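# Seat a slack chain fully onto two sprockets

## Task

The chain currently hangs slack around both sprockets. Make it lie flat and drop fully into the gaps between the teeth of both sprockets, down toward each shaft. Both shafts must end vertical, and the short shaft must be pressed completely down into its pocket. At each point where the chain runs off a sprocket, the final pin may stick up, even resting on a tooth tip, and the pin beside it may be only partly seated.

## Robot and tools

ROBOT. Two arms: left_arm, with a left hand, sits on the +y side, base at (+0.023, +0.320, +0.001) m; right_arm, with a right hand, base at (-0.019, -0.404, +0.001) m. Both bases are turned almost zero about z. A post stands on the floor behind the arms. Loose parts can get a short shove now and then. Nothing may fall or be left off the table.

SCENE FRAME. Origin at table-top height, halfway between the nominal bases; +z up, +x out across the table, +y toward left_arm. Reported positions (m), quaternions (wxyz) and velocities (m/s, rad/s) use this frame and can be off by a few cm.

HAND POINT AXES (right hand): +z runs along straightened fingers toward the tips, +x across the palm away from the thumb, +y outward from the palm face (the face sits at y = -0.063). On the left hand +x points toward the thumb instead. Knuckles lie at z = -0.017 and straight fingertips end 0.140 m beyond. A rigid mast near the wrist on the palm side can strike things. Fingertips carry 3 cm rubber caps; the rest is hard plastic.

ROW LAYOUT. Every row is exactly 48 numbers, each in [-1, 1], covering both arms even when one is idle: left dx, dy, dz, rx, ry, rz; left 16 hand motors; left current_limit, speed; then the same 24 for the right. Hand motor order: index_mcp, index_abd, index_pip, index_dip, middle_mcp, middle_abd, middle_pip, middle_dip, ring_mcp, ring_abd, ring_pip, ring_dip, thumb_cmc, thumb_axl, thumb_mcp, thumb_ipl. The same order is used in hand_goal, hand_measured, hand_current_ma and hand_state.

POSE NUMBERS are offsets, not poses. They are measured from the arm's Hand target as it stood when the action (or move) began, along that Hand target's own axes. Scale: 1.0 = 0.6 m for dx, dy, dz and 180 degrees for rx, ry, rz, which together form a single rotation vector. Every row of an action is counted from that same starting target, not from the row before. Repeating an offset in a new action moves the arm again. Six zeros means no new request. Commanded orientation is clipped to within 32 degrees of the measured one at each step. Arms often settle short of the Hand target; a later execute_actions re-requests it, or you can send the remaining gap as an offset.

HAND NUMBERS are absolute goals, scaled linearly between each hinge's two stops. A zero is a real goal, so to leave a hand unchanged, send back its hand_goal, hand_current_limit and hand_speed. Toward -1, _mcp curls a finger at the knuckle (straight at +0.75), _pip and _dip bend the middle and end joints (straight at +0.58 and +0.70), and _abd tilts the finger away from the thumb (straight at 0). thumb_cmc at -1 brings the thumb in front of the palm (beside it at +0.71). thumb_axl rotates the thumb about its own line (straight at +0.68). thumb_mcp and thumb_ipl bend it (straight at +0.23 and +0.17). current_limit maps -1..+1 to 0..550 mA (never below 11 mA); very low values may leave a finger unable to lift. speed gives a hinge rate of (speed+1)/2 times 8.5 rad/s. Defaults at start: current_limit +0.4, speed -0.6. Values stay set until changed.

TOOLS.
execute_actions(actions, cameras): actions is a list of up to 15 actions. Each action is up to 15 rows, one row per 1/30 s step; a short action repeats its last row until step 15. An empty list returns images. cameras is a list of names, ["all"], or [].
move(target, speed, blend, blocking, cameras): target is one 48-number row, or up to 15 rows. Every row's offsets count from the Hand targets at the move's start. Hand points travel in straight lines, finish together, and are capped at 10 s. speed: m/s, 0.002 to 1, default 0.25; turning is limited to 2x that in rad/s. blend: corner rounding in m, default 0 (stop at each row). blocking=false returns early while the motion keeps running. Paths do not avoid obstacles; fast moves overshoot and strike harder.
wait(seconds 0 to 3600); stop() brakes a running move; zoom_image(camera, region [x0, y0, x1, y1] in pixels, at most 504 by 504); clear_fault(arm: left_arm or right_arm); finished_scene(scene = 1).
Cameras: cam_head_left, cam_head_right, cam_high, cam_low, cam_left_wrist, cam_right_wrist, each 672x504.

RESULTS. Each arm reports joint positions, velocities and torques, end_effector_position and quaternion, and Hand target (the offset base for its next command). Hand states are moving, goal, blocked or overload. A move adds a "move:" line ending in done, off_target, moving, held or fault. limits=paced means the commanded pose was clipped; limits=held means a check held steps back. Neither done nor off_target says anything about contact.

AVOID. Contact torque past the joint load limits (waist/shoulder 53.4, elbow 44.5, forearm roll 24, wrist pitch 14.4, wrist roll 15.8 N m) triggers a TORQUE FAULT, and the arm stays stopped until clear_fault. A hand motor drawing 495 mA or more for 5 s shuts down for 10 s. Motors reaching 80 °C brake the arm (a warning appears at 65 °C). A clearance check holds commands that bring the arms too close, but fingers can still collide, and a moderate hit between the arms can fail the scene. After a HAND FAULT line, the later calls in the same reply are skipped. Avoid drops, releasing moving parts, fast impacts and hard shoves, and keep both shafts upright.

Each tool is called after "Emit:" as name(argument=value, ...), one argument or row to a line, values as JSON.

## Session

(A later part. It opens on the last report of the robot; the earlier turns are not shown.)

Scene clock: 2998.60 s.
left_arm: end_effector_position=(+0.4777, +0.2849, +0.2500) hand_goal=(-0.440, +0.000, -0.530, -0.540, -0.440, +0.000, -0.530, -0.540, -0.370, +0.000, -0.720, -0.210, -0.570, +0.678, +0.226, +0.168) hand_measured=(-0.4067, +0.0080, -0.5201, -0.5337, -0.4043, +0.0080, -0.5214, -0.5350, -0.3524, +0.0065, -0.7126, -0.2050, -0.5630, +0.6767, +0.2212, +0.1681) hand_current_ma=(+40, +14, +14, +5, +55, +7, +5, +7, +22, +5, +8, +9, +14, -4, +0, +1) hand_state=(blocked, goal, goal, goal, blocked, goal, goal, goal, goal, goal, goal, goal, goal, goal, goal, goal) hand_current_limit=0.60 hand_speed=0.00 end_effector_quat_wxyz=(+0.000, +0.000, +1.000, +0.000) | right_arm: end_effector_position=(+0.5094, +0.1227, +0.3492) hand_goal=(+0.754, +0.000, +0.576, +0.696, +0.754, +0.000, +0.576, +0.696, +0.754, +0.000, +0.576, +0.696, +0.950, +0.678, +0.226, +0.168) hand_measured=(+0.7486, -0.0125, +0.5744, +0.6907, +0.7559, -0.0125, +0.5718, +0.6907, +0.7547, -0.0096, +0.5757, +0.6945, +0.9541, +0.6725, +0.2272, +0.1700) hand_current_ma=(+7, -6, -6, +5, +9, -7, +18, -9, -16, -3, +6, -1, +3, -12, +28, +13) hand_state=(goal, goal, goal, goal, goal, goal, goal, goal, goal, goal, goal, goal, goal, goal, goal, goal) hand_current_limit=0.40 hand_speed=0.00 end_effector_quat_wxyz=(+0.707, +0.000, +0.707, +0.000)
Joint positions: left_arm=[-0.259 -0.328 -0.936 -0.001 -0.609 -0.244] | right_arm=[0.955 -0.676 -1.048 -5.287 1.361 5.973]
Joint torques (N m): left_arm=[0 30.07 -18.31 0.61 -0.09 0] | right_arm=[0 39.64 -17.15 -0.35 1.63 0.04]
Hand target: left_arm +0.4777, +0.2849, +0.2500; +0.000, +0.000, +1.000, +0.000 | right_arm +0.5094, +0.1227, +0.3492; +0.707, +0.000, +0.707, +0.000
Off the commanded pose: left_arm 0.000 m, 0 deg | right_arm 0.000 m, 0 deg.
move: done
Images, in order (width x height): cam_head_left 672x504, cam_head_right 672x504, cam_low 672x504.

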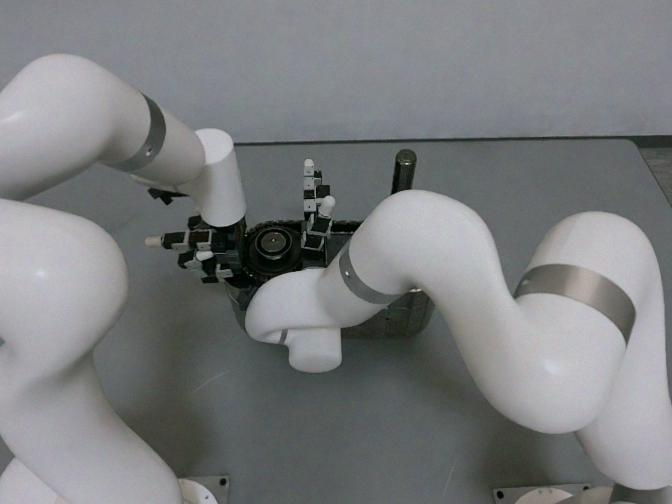

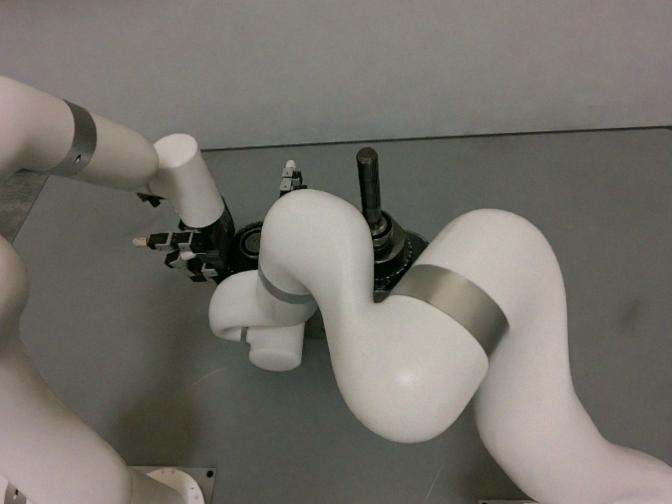

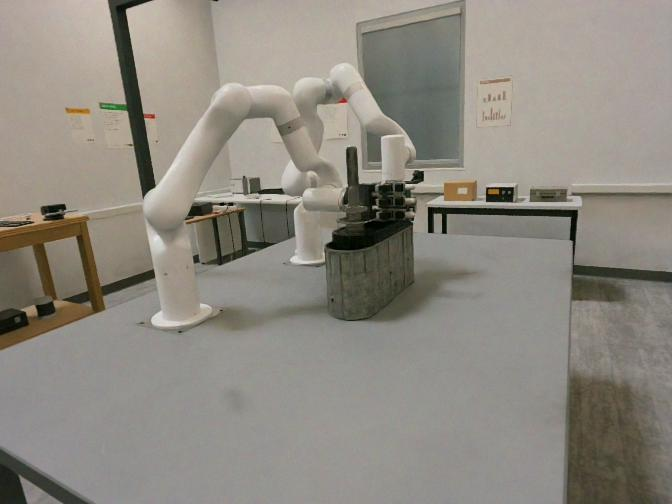

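Emit:
move(
  target=[0,-0.0167,0,0,0,0,-0.44,0,-0.53,-0.54,-0.44,0,-0.53,-0.54,-0.37,0,-0.72,-0.21,-0.57,0.678,0.226,0.168,0.6,0,0,0,0,0,0,0,0.754,0,0.576,0.696,0.754,0,0.576,0.696,0.754,0,0.576,0.696,0.95,0.678,0.226,0.168,0.4,0],
  speed=0.02,
  cameras=[],
)

Emit:
move(
  target=[0,-0.005,0,0,0,0,-0.44,0,-0.53,-0.54,-0.44,0,-0.53,-0.54,-0.37,0,-0.72,-0.21,-0.57,0.678,0.226,0.168,0.6,0,0,0,0,0,0,0,0.754,0,0.576,0.696,0.754,0,0.576,0.696,0.754,0,0.576,0.696,0.95,0.678,0.226,0.168,0.4,0],
  speed=0.02,
  cameras=["cam_head_left"],
)

Emit:
zoom_image(
  camera="cam_head_left",
  region=[220, 200, 320, 310],
)

Scene clock: 3009.50 s.
left_arm: end_effector_position=(+0.4777, +0.2749, +0.2502) hand_goal=(-0.440, +0.000, -0.530, -0.540, -0.440, +0.000, -0.530, -0.540, -0.370, +0.000, -0.720, -0.210, -0.570, +0.678, +0.226, +0.168) hand_measured=(-0.4067, +0.0080, -0.5201, -0.5350, -0.4549, +0.0080, -0.5227, -0.5362, -0.3729, +0.0080, -0.7139, -0.2037, -0.5642, +0.6777, +0.2212, +0.1681) hand_current_ma=(+38, +11, +16, +10, -7, +13, +3, +9, -1, +2, +6, +9, +11, +1, +1, +0) hand_state=(blocked, goal, goal, goal, goal, goal, goal, goal, goal, goal, goal, goal, goal, goal, goal, goal) hand_current_limit=0.60 hand_speed=0.00 end_effector_quat_wxyz=(+0.000, +0.000, +1.000, +0.000) | right_arm: end_effector_position=(+0.5094, +0.1227, +0.3492) hand_goal=(+0.754, +0.000, +0.576, +0.696, +0.754, +0.000, +0.576, +0.696, +0.754, +0.000, +0.576, +0.696, +0.950, +0.678, +0.226, +0.168) hand_measured=(+0.7498, -0.0125, +0.5744, +0.6894, +0.7559, -0.0110, +0.5705, +0.6881, +0.7547, -0.0096, +0.5757, +0.6945, +0.9541, +0.6725, +0.2272, +0.1700) hand_current_ma=(+14, -8, +20, -12, -7, -22, +1, -1, -6, +12, +33, -1, +7, +1, +0, +22) hand_state=(goal, goal, goal, goal, goal, goal, goal, goal, goal, goal, goal, goal, goal, goal, goal, goal) hand_current_limit=0.40 hand_speed=0.00 end_effector_quat_wxyz=(+0.707, +0.000, +0.707, +0.000)
Joint positions: left_arm=[-0.279 -0.333 -0.944 -0.001 -0.611 -0.264] | right_arm=[0.955 -0.676 -1.048 -5.287 1.361 5.973]
Joint torques (N m): left_arm=[-14.7 0.44 -11.84 0.61 -0.09 0] | right_arm=[0 39.64 -17.15 -0.35 1.63 0.04]
Hand target: left_arm +0.4777, +0.2749, +0.2500; +0.000, +0.000, +1.000, +0.000 | right_arm +0.5094, +0.1227, +0.3492; +0.707, +0.000, +0.707, +0.000
Off the commanded pose: left_arm 0.000 m, 0 deg | right_arm 0.000 m, 0 deg.
move: done

Scene clock: 3010.00 s.
left_arm: end_effector_position=(+0.4777, +0.2719, +0.2503) hand_goal=(-0.440, +0.000, -0.530, -0.540, -0.440, +0.000, -0.530, -0.540, -0.370, +0.000, -0.720, -0.210, -0.570, +0.678, +0.226, +0.168) hand_measured=(-0.4067, +0.0080, -0.5201, -0.5337, -0.4682, +0.0080, -0.5227, -0.5350, -0.3789, +0.0080, -0.7139, -0.2050, -0.5630, +0.6777, +0.2212, +0.1681) hand_current_ma=(+46, +14, +19, +7, -25, +12, +10, +6, -4, +2, +1, +10, +15, -4, -1, +1) hand_state=(blocked, goal, goal, goal, blocked, goal, goal, goal, goal, goal, goal, goal, goal, goal, goal, goal) hand_current_limit=0.60 hand_speed=0.00 end_effector_quat_wxyz=(+0.000, +0.000, +1.000, +0.000) | right_arm: end_effector_position=(+0.5094, +0.1227, +0.3492) hand_goal=(+0.754, +0.000, +0.576, +0.696, +0.754, +0.000, +0.576, +0.696, +0.754, +0.000, +0.576, +0.696, +0.950, +0.678, +0.226, +0.168) hand_measured=(+0.7486, -0.0110, +0.5744, +0.6894, +0.7571, -0.0110, +0.5705, +0.6894, +0.7547, -0.0096, +0.5757, +0.6945, +0.9541, +0.6735, +0.2272, +0.1700) hand_current_ma=(+7, +9, -5, -8, -6, -9, +4, +7, -16, -6, +10, -5, +3, +1, +18, -2) hand_state=(goal, goal, goal, goal, goal, goal, goal, goal, goal, goal, goal, goal, goal, goal, goal, goal) hand_current_limit=0.40 hand_speed=0.00 end_effector_quat_wxyz=(+0.707, +0.000, +0.707, +0.000)
Joint positions: left_arm=[-0.285 -0.335 -0.946 -0.001 -0.612 -0.27] | right_arm=[0.955 -0.676 -1.048 -5.287 1.361 5.973]
Joint torques (N m): left_arm=[-15.27 -0.63 -11.73 0.61 -0.09 0] | right_arm=[0 39.64 -17.15 -0.35 1.63 0.04]
Hand target: left_arm +0.4777, +0.2719, +0.2500; +0.000, +0.000, +1.000, +0.000 | right_arm +0.5094, +0.1227, +0.3492; +0.707, +0.000, +0.707, +0.000
Off the commanded pose: left_arm 0.000 m, 0 deg | right_arm 0.000 m, 0 deg.
move: done

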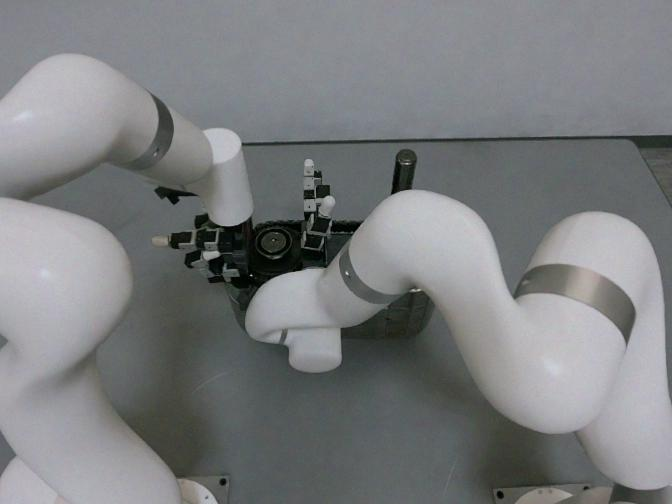

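Scaled by 4.582.

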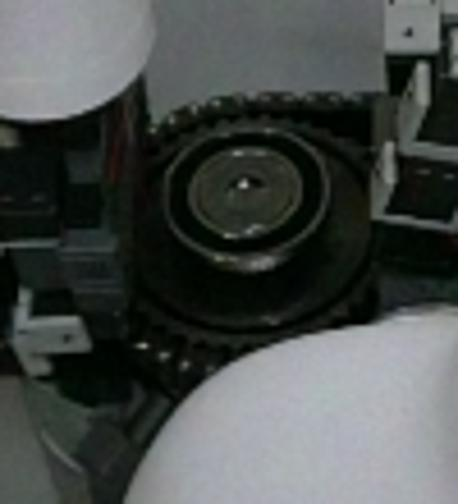

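Emit:
move(
  target=[0,0,-0.005,0,0,0,-0.44,0,-0.53,-0.54,-0.47,0,-0.53,-0.54,-0.38,0,-0.72,-0.21,-0.57,0.678,0.226,0.168,0.6,0,0,0,0,0,0,0,0.754,0,0.576,0.696,0.754,0,0.576,0.696,0.754,0,0.576,0.696,0.95,0.678,0.226,0.168,0.4,0],
  speed=0.02,
  cameras=["cam_left_wrist"],
)

Scene clock: 3020.10 s.
left_arm: end_effector_position=(+0.4777, +0.2719, +0.2530) hand_goal=(-0.440, +0.000, -0.530, -0.540, -0.470, +0.000, -0.530, -0.540, -0.380, +0.000, -0.720, -0.210, -0.570, +0.678, +0.226, +0.168) hand_measured=(-0.4067, +0.0080, -0.5201, -0.5337, -0.4597, +0.0080, -0.5214, -0.5362, -0.3705, +0.0080, -0.7139, -0.2050, -0.5642, +0.6777, +0.2203, +0.1681) hand_current_ma=(+47, +16, +15, +11, +17, +9, +9, +7, +10, +2, +9, +17, +17, -4, -2, -2) hand_state=(blocked, goal, goal, goal, goal, goal, goal, goal, goal, goal, goal, goal, goal, goal, goal, goal) hand_current_limit=0.60 hand_speed=0.00 end_effector_quat_wxyz=(+0.000, +0.000, +1.000, +0.000) | right_arm: end_effector_position=(+0.5094, +0.1227, +0.3492) hand_goal=(+0.754, +0.000, +0.576, +0.696, +0.754, +0.000, +0.576, +0.696, +0.754, +0.000, +0.576, +0.696, +0.950, +0.678, +0.226, +0.168) hand_measured=(+0.7486, -0.0125, +0.5744, +0.6894, +0.7571, -0.0125, +0.5705, +0.6894, +0.7547, -0.0096, +0.5744, +0.6945, +0.9541, +0.6735, +0.2272, +0.1700) hand_current_ma=(+11, -6, -11, +5, -6, -16, +12, -2, -3, -1, -10, +1, +1, -6, +13, +9) hand_state=(goal, goal, goal, goal, goal, goal, goal, goal, goal, goal, goal, goal, goal, goal, goal, goal) hand_current_limit=0.40 hand_speed=0.00 end_effector_quat_wxyz=(+0.707, +0.000, +0.707, +0.000)
Joint positions: left_arm=[-0.285 -0.331 -0.948 -0.001 -0.618 -0.27] | right_arm=[0.955 -0.676 -1.048 -5.287 1.361 5.973]
Joint torques (N m): left_arm=[0 30.24 -18.39 0.61 -0.09 0] | right_arm=[0 39.64 -17.15 -0.35 1.63 0.04]
Hand target: left_arm +0.4777, +0.2719, +0.2530; +0.000, +0.000, +1.000, +0.000 | right_arm +0.5094, +0.1227, +0.3492; +0.707, +0.000, +0.707, +0.000
Off the commanded pose: left_arm 0.000 m, 0 deg | right_arm 0.000 m, 0 deg.
move: done

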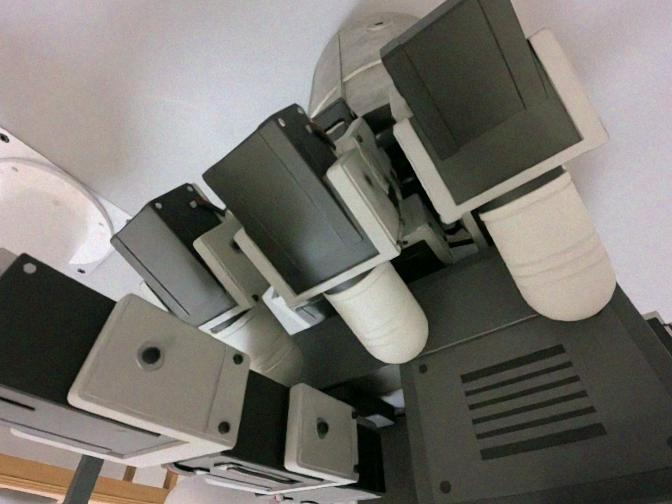

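Emit:
move(
  target=[0,-0.005,0,0,0,0,-0.44,0,-0.53,-0.54,-0.47,0,-0.53,-0.54,-0.38,0,-0.72,-0.21,-0.57,0.678,0.226,0.168,0.6,0,0,0,0,0,0,0,0.754,0,0.576,0.696,0.754,0,0.576,0.696,0.754,0,0.576,0.696,0.95,0.678,0.226,0.168,0.4,0],
  speed=0.02,
  cameras=[],
)

Emit:
move(
  target=[0,-0.005,0,0,0,0,-0.44,0,-0.53,-0.54,-0.47,0,-0.53,-0.54,-0.38,0,-0.72,-0.21,-0.57,0.678,0.226,0.168,0.6,0,0,0,0,0,0,0,0.754,0,0.576,0.696,0.754,0,0.576,0.696,0.754,0,0.576,0.696,0.95,0.678,0.226,0.168,0.4,0],
  speed=0.02,
  cameras=["cam_head_left"],
)

Emit:
zoom_image(
  camera="cam_head_left",
  region=[220, 200, 320, 310],
)

Scene clock: 3032.73 s.
left_arm: end_effector_position=(+0.4777, +0.2689, +0.2530) hand_goal=(-0.440, +0.000, -0.530, -0.540, -0.470, +0.000, -0.530, -0.540, -0.380, +0.000, -0.720, -0.210, -0.570, +0.678, +0.226, +0.168) hand_measured=(-0.4067, +0.0095, -0.5214, -0.5337, -0.4609, +0.0080, -0.5227, -0.5350, -0.3705, +0.0065, -0.7139, -0.2050, -0.5642, +0.6767, +0.2212, +0.1681) hand_current_ma=(+44, +12, +17, +11, +15, +14, +9, +9, +8, +8, +4, +13, +15, +0, +0, +3) hand_state=(blocked, goal, goal, goal, goal, goal, goal, goal, goal, goal, goal, goal, goal, goal, goal, goal) hand_current_limit=0.60 hand_speed=0.00 end_effector_quat_wxyz=(+0.000, +0.000, +1.000, +0.000) | right_arm: end_effector_position=(+0.5094, +0.1227, +0.3492) hand_goal=(+0.754, +0.000, +0.576, +0.696, +0.754, +0.000, +0.576, +0.696, +0.754, +0.000, +0.576, +0.696, +0.950, +0.678, +0.226, +0.168) hand_measured=(+0.7486, -0.0110, +0.5744, +0.6907, +0.7559, -0.0110, +0.5705, +0.6894, +0.7559, -0.0081, +0.5757, +0.6945, +0.9553, +0.6735, +0.2272, +0.1700) hand_current_ma=(+11, -19, +1, -2, +6, -3, +5, +2, +4, +1, +14, -19, +17, -15, +0, +1) hand_state=(goal, goal, goal, goal, goal, goal, goal, goal, goal, goal, goal, goal, goal, goal, goal, goal) hand_current_limit=0.40 hand_speed=0.00 end_effector_quat_wxyz=(+0.707, +0.000, +0.707, +0.000)
Joint positions: left_arm=[-0.29 -0.332 -0.95 -0.001 -0.619 -0.276] | right_arm=[0.955 -0.676 -1.048 -5.287 1.361 5.973]
Joint torques (N m): left_arm=[0 30.3 -18.4 0.61 -0.09 0] | right_arm=[0 39.64 -17.15 -0.35 1.63 0.04]
Hand target: left_arm +0.4777, +0.2689, +0.2530; +0.000, +0.000, +1.000, +0.000 | right_arm +0.5094, +0.1227, +0.3492; +0.707, +0.000, +0.707, +0.000
Off the commanded pose: left_arm 0.000 m, 0 deg | right_arm 0.000 m, 0 deg.
move: done

Scene clock: 3033.23 s.
left_arm: end_effector_position=(+0.4777, +0.2659, +0.2531) hand_goal=(-0.440, +0.000, -0.530, -0.540, -0.470, +0.000, -0.530, -0.540, -0.380, +0.000, -0.720, -0.210, -0.570, +0.678, +0.226, +0.168) hand_measured=(-0.4067, +0.0080, -0.5201, -0.5350, -0.4597, +0.0080, -0.5227, -0.5350, -0.3705, +0.0080, -0.7126, -0.2050, -0.5642, +0.6777, +0.2212, +0.1681) hand_current_ma=(+46, +10, +14, +8, +18, +11, +4, +7, +8, +5, +3, +11, +14, -3, -1, +0) hand_state=(blocked, goal, goal, goal, goal, goal, goal, goal, goal, goal, goal, goal, goal, goal, goal, goal) hand_current_limit=0.60 hand_speed=0.00 end_effector_quat_wxyz=(+0.000, +0.000, +1.000, +0.000) | right_arm: end_effector_position=(+0.5094, +0.1227, +0.3492) hand_goal=(+0.754, +0.000, +0.576, +0.696, +0.754, +0.000, +0.576, +0.696, +0.754, +0.000, +0.576, +0.696, +0.950, +0.678, +0.226, +0.168) hand_measured=(+0.7486, -0.0110, +0.5744, +0.6907, +0.7559, -0.0110, +0.5705, +0.6894, +0.7559, -0.0110, +0.5770, +0.6945, +0.9541, +0.6735, +0.2272, +0.1700) hand_current_ma=(+18, -3, -3, +3, -5, -3, -3, +0, -11, -7, -3, -16, +4, +1, +5, +4) hand_state=(goal, goal, goal, goal, goal, goal, goal, goal, goal, goal, goal, goal, goal, goal, goal, goal) hand_current_limit=0.40 hand_speed=0.00 end_effector_quat_wxyz=(+0.707, +0.000, +0.707, +0.000)
Joint positions: left_arm=[-0.296 -0.334 -0.953 -0.001 -0.619 -0.282] | right_arm=[0.955 -0.676 -1.048 -5.287 1.361 5.973]
Joint torques (N m): left_arm=[0 30.37 -18.4 0.61 -5.63 0] | right_arm=[0 39.64 -17.15 -0.35 1.63 0.04]
Hand target: left_arm +0.4777, +0.2659, +0.2531; +0.000, +0.000, +1.000, +0.000 | right_arm +0.5094, +0.1227, +0.3492; +0.707, +0.000, +0.707, +0.000
Off the commanded pose: left_arm 0.000 m, 0 deg | right_arm 0.000 m, 0 deg.
move: done

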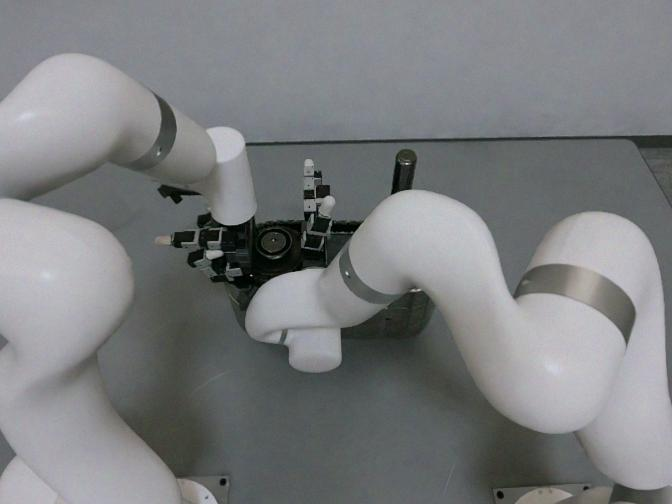

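Scaled by 4.582.

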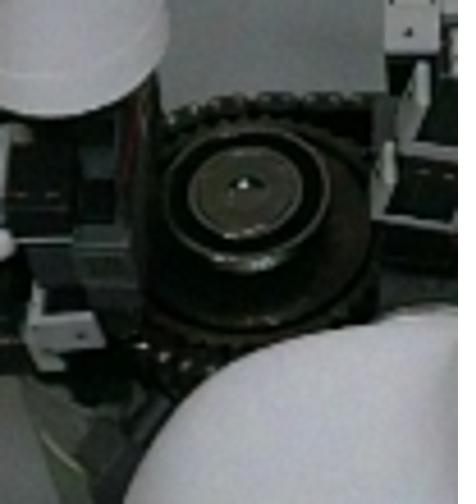

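Emit:
move(
  target=[0,-0.005,0,0,0,0,-0.44,0,-0.53,-0.54,-0.47,0,-0.53,-0.54,-0.38,0,-0.72,-0.21,-0.57,0.678,0.226,0.168,0.6,0,0,0,0,0,0,0,0.754,0,0.576,0.696,0.754,0,0.576,0.696,0.754,0,0.576,0.696,0.95,0.678,0.226,0.168,0.4,0],
  speed=0.02,
  cameras=[],
)

Emit:
wait(
  seconds=1,
  cameras=[],
)

Scene clock: 3039.37 s.
left_arm: end_effector_position=(+0.4777, +0.2629, +0.2531) hand_goal=(-0.440, +0.000, -0.530, -0.540, -0.470, +0.000, -0.530, -0.540, -0.380, +0.000, -0.720, -0.210, -0.570, +0.678, +0.226, +0.168) hand_measured=(-0.4067, +0.0095, -0.5214, -0.5337, -0.4597, +0.0080, -0.5227, -0.5350, -0.3705, +0.0080, -0.7126, -0.2050, -0.5642, +0.6777, +0.2212, +0.1681) hand_current_ma=(+43, +12, +13, +10, +20, +8, +9, +5, +8, +1, +7, +10, +15, -4, -1, +0) hand_state=(blocked, goal, goal, goal, goal, goal, goal, goal, goal, goal, goal, goal, goal, goal, goal, goal) hand_current_limit=0.60 hand_speed=0.00 end_effector_quat_wxyz=(+0.000, +0.000, +1.000, +0.000) | right_arm: end_effector_position=(+0.5094, +0.1227, +0.3492) hand_goal=(+0.754, +0.000, +0.576, +0.696, +0.754, +0.000, +0.576, +0.696, +0.754, +0.000, +0.576, +0.696, +0.950, +0.678, +0.226, +0.168) hand_measured=(+0.7486, -0.0125, +0.5744, +0.6894, +0.7571, -0.0125, +0.5705, +0.6894, +0.7559, -0.0096, +0.5757, +0.6945, +0.9541, +0.6735, +0.2272, +0.1700) hand_current_ma=(+8, +0, +8, -5, -5, -18, -5, +4, -18, -3, -1, -9, -3, -3, -1, +7) hand_state=(goal, goal, goal, goal, goal, goal, goal, goal, goal, goal, goal, goal, goal, goal, goal, goal) hand_current_limit=0.40 hand_speed=0.00 end_effector_quat_wxyz=(+0.707, +0.000, +0.707, +0.000)
Joint positions: left_arm=[-0.302 -0.336 -0.955 -0.001 -0.62 -0.287] | right_arm=[0.955 -0.676 -1.048 -5.287 1.361 5.973]
Joint torques (N m): left_arm=[0 30.44 -18.41 0.61 -0.1 0] | right_arm=[0 39.64 -17.15 -0.35 1.63 0.04]
Hand target: left_arm +0.4777, +0.2629, +0.2531; +0.000, +0.000, +1.000, +0.000 | right_arm +0.5094, +0.1227, +0.3492; +0.707, +0.000, +0.707, +0.000
Off the commanded pose: left_arm 0.000 m, 0 deg | right_arm 0.000 m, 0 deg.
move: done

Scene clock: 3040.37 s.
left_arm: end_effector_position=(+0.4777, +0.2629, +0.2530) hand_goal=(-0.440, +0.000, -0.530, -0.540, -0.470, +0.000, -0.530, -0.540, -0.380, +0.000, -0.720, -0.210, -0.570, +0.678, +0.226, +0.168) hand_measured=(-0.4055, +0.0080, -0.5201, -0.5350, -0.4597, +0.0080, -0.5227, -0.5350, -0.3705, +0.0080, -0.7126, -0.2037, -0.5642, +0.6777, +0.2212, +0.1681) hand_current_ma=(+46, +10, +14, +11, +16, +9, +7, +7, +9, +3, +3, +10, +10, +1, -3, +0) hand_state=(blocked, goal, goal, goal, goal, goal, goal, goal, goal, goal, goal, goal, goal, goal, goal, goal) hand_current_limit=0.60 hand_speed=0.00 end_effector_quat_wxyz=(+0.000, +0.000, +1.000, +0.000) | right_arm: end_effector_position=(+0.5094, +0.1227, +0.3492) hand_goal=(+0.754, +0.000, +0.576, +0.696, +0.754, +0.000, +0.576, +0.696, +0.754, +0.000, +0.576, +0.696, +0.950, +0.678, +0.226, +0.168) hand_measured=(+0.7486, -0.0125, +0.5744, +0.6894, +0.7571, -0.0110, +0.5718, +0.6894, +0.7547, -0.0096, +0.5757, +0.6958, +0.9541, +0.6735, +0.2272, +0.1700) hand_current_ma=(+8, -14, +1, -1, -15, -22, +4, -13, -9, +10, +0, -2, +6, +5, -6, +5) hand_state=(goal, goal, goal, goal, goal, goal, goal, goal, goal, goal, goal, goal, goal, goal, goal, goal) hand_current_limit=0.40 hand_speed=0.00 end_effector_quat_wxyz=(+0.707, +0.000, +0.707, +0.000)
Joint positions: left_arm=[-0.302 -0.336 -0.955 -0.001 -0.62 -0.287] | right_arm=[0.955 -0.676 -1.048 -5.287 1.361 5.973]
Joint torques (N m): left_arm=[0 30.44 -18.41 0.61 -0.1 0] | right_arm=[0 39.64 -17.15 -0.35 1.63 0.04]
Hand target: left_arm +0.4777, +0.2629, +0.2531; +0.000, +0.000, +1.000, +0.000 | right_arm +0.5094, +0.1227, +0.3492; +0.707, +0.000, +0.707, +0.000
Off the commanded pose: left_arm 0.000 m, 0 deg | right_arm 0.000 m, 0 deg.
wait: 1.00 s; at rest by 0.17 s

Emit:
move(
  target=[0,-0.005,0,0,0,0,-0.44,0,-0.53,-0.54,-0.47,0,-0.53,-0.54,-0.38,0,-0.72,-0.21,-0.57,0.678,0.226,0.168,0.6,0,0,0,0,0,0,0,0.754,0,0.576,0.696,0.754,0,0.576,0.696,0.754,0,0.576,0.696,0.95,0.678,0.226,0.168,0.4,0],
  speed=0.02,
  cameras=[],
)

Emit:
move(
  target=[0,-0.005,0,0,0,0,-0.44,0,-0.53,-0.54,-0.47,0,-0.53,-0.54,-0.38,0,-0.72,-0.21,-0.57,0.678,0.226,0.168,0.6,0,0,0,0,0,0,0,0.754,0,0.576,0.696,0.754,0,0.576,0.696,0.754,0,0.576,0.696,0.95,0.678,0.226,0.168,0.4,0],
  speed=0.02,
  cameras=["cam_head_left"],
)

Emit:
zoom_image(
  camera="cam_head_left",
  region=[220, 200, 320, 310],
)

Scene clock: 3050.87 s.
left_arm: end_effector_position=(+0.4777, +0.2599, +0.2531) hand_goal=(-0.440, +0.000, -0.530, -0.540, -0.470, +0.000, -0.530, -0.540, -0.380, +0.000, -0.720, -0.210, -0.570, +0.678, +0.226, +0.168) hand_measured=(-0.4067, +0.0080, -0.5214, -0.5350, -0.4609, +0.0080, -0.5227, -0.5362, -0.3705, +0.0080, -0.7139, -0.2037, -0.5630, +0.6777, +0.2212, +0.1681) hand_current_ma=(+45, +10, +17, +11, +18, +9, +6, +9, +11, +2, +6, +11, +9, -4, +0, +1) hand_state=(blocked, goal, goal, goal, goal, goal, goal, goal, goal, goal, goal, goal, goal, goal, goal, goal) hand_current_limit=0.60 hand_speed=0.00 end_effector_quat_wxyz=(+0.000, +0.000, +1.000, +0.000) | right_arm: end_effector_position=(+0.5094, +0.1227, +0.3492) hand_goal=(+0.754, +0.000, +0.576, +0.696, +0.754, +0.000, +0.576, +0.696, +0.754, +0.000, +0.576, +0.696, +0.950, +0.678, +0.226, +0.168) hand_measured=(+0.7486, -0.0110, +0.5744, +0.6907, +0.7559, -0.0125, +0.5705, +0.6894, +0.7547, -0.0096, +0.5757, +0.6945, +0.9541, +0.6735, +0.2272, +0.1700) hand_current_ma=(+16, +10, +6, +5, +2, -9, +14, -5, -29, +2, +8, -4, +1, +8, -2, +3) hand_state=(goal, goal, goal, goal, goal, goal, goal, goal, goal, goal, goal, goal, goal, goal, goal, goal) hand_current_limit=0.40 hand_speed=0.00 end_effector_quat_wxyz=(+0.707, +0.000, +0.707, +0.000)
Joint positions: left_arm=[-0.308 -0.338 -0.958 -0.001 -0.621 -0.293] | right_arm=[0.955 -0.676 -1.048 -5.287 1.361 5.973]
Joint torques (N m): left_arm=[-16.05 13.09 -18.41 0.61 -0.1 0] | right_arm=[0 39.64 -17.15 -0.35 1.63 0.04]
Hand target: left_arm +0.4777, +0.2599, +0.2531; +0.000, +0.000, +1.000, +0.000 | right_arm +0.5094, +0.1227, +0.3492; +0.707, +0.000, +0.707, +0.000
Off the commanded pose: left_arm 0.000 m, 0 deg | right_arm 0.000 m, 0 deg.
move: done

Scene clock: 3051.37 s.
left_arm: end_effector_position=(+0.4778, +0.2571, +0.2537) hand_goal=(-0.440, +0.000, -0.530, -0.540, -0.470, +0.000, -0.530, -0.540, -0.380, +0.000, -0.720, -0.210, -0.570, +0.678, +0.226, +0.168) hand_measured=(-0.4067, +0.0095, -0.5201, -0.5337, -0.4778, +0.0080, -0.5175, -0.5426, -0.3705, +0.0095, -0.7126, -0.2024, -0.5642, +0.6767, +0.2203, +0.1672) hand_current_ma=(+41, +10, +13, +5, -1, +11, +9, +5, +11, +5, +9, +10, +16, -6, +0, +0) hand_state=(blocked, goal, goal, goal, goal, goal, goal, goal, goal, goal, goal, goal, goal, goal, goal, goal) hand_current_limit=0.60 hand_speed=0.00 end_effector_quat_wxyz=(+0.000, +0.000, +1.000, +0.000) | right_arm: end_effector_position=(+0.5094, +0.1227, +0.3492) hand_goal=(+0.754, +0.000, +0.576, +0.696, +0.754, +0.000, +0.576, +0.696, +0.754, +0.000, +0.576, +0.696, +0.950, +0.678, +0.226, +0.168) hand_measured=(+0.7486, -0.0125, +0.5744, +0.6907, +0.7559, -0.0110, +0.5705, +0.6907, +0.7559, -0.0096, +0.5757, +0.6945, +0.9553, +0.6725, +0.2272, +0.1700) hand_current_ma=(+9, -2, +11, -4, -5, -1, +10, +4, +0, +4, -11, -9, -5, +2, +13, +6) hand_state=(goal, goal, goal, goal, goal, goal, goal, goal, goal, goal, goal, goal, goal, goal, goal, goal) hand_current_limit=0.40 hand_speed=0.00 end_effector_quat_wxyz=(+0.707, +0.000, +0.707, +0.000)
Joint positions: left_arm=[-0.313 -0.339 -0.961 -0.001 -0.621 -0.299] | right_arm=[0.955 -0.676 -1.048 -5.287 1.361 5.973]
Joint torques (N m): left_arm=[-38.4 -7.1 -6.28 -7.1 -0.1 0] | right_arm=[0 39.64 -17.15 -0.35 1.63 0.04]
Hand target: left_arm +0.4777, +0.2569, +0.2531; +0.000, +0.000, +1.000, +0.000 | right_arm +0.5094, +0.1227, +0.3492; +0.707, +0.000, +0.707, +0.000
Off the commanded pose: left_arm 0.001 m, 0 deg | right_arm 0.000 m, 0 deg.
move: done

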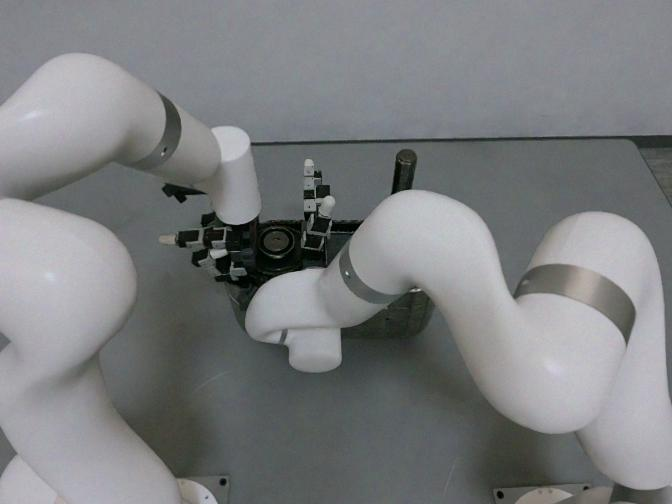

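Scaled by 4.582.

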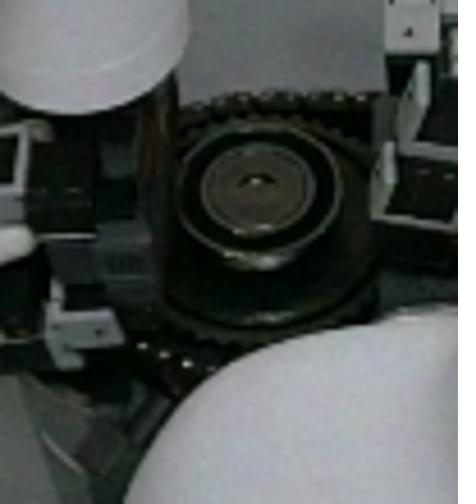

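Emit:
move(
  target=[0,0.0083,0,0,0,0,-0.44,0,-0.53,-0.54,-0.47,0,-0.53,-0.54,-0.38,0,-0.72,-0.21,-0.57,0.678,0.226,0.168,0.6,0,0,0.0075,0,0,0,0,0.754,0,0.576,0.696,0.754,0,0.576,0.696,0.754,0,0.576,0.696,0.95,0.678,0.226,0.168,0.4,0],
  speed=0.02,
  cameras=["cam_head_left"],
)

Emit:
zoom_image(
  camera="cam_head_left",
  region=[220, 200, 320, 310],
)

Scene clock: 3062.33 s.
left_arm: end_effector_position=(+0.4776, +0.2618, +0.2530) hand_goal=(-0.440, +0.000, -0.530, -0.540, -0.470, +0.000, -0.530, -0.540, -0.380, +0.000, -0.720, -0.210, -0.570, +0.678, +0.226, +0.168) hand_measured=(-0.4067, +0.0080, -0.5201, -0.5350, -0.4537, +0.0080, -0.5227, -0.5401, -0.3705, +0.0080, -0.7139, -0.2037, -0.5642, +0.6767, +0.2212, +0.1681) hand_current_ma=(+41, +14, +15, +10, +22, +8, +9, +5, +7, +1, +6, +9, +12, -3, +2, +4) hand_state=(blocked, goal, goal, goal, goal, goal, goal, goal, goal, goal, goal, goal, goal, goal, goal, goal) hand_current_limit=0.60 hand_speed=0.00 end_effector_quat_wxyz=(+0.000, +0.000, +1.000, +0.000) | right_arm: end_effector_position=(+0.5094, +0.1272, +0.3492) hand_goal=(+0.754, +0.000, +0.576, +0.696, +0.754, +0.000, +0.576, +0.696, +0.754, +0.000, +0.576, +0.696, +0.950, +0.678, +0.226, +0.168) hand_measured=(+0.7498, -0.0125, +0.5744, +0.6907, +0.7559, -0.0110, +0.5705, +0.6894, +0.7559, -0.0096, +0.5757, +0.6945, +0.9553, +0.6735, +0.2272, +0.1700) hand_current_ma=(+12, -15, -2, +4, +14, -3, +11, -2, -3, -2, +11, -5, -7, +11, +3, +10) hand_state=(goal, goal, goal, goal, goal, goal, goal, goal, goal, goal, goal, goal, goal, goal, goal, goal) hand_current_limit=0.40 hand_speed=0.00 end_effector_quat_wxyz=(+0.707, +0.000, +0.707, +0.000)
Joint positions: left_arm=[-0.304 -0.337 -0.956 -0.001 -0.62 -0.289] | right_arm=[0.959 -0.682 -1.06 -5.282 1.359 5.968]
Joint torques (N m): left_arm=[0 30.46 -18.41 0.61 -0.1 0] | right_arm=[0 28.72 -17.22 -0.36 1.63 -1.51]
Hand target: left_arm +0.4777, +0.2619, +0.2531; +0.000, +0.000, +1.000, +0.000 | right_arm +0.5094, +0.1272, +0.3492; +0.707, +0.000, +0.707, +0.000
Off the commanded pose: left_arm 0.000 m, 0 deg | right_arm 0.000 m, 0 deg.
move: done

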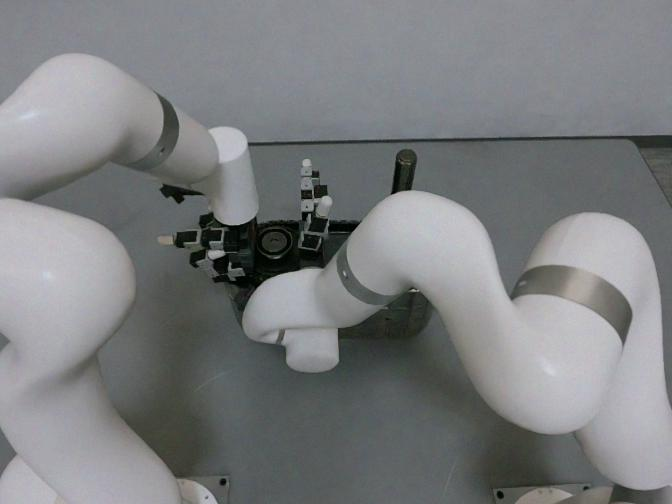

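Scaled by 4.582.

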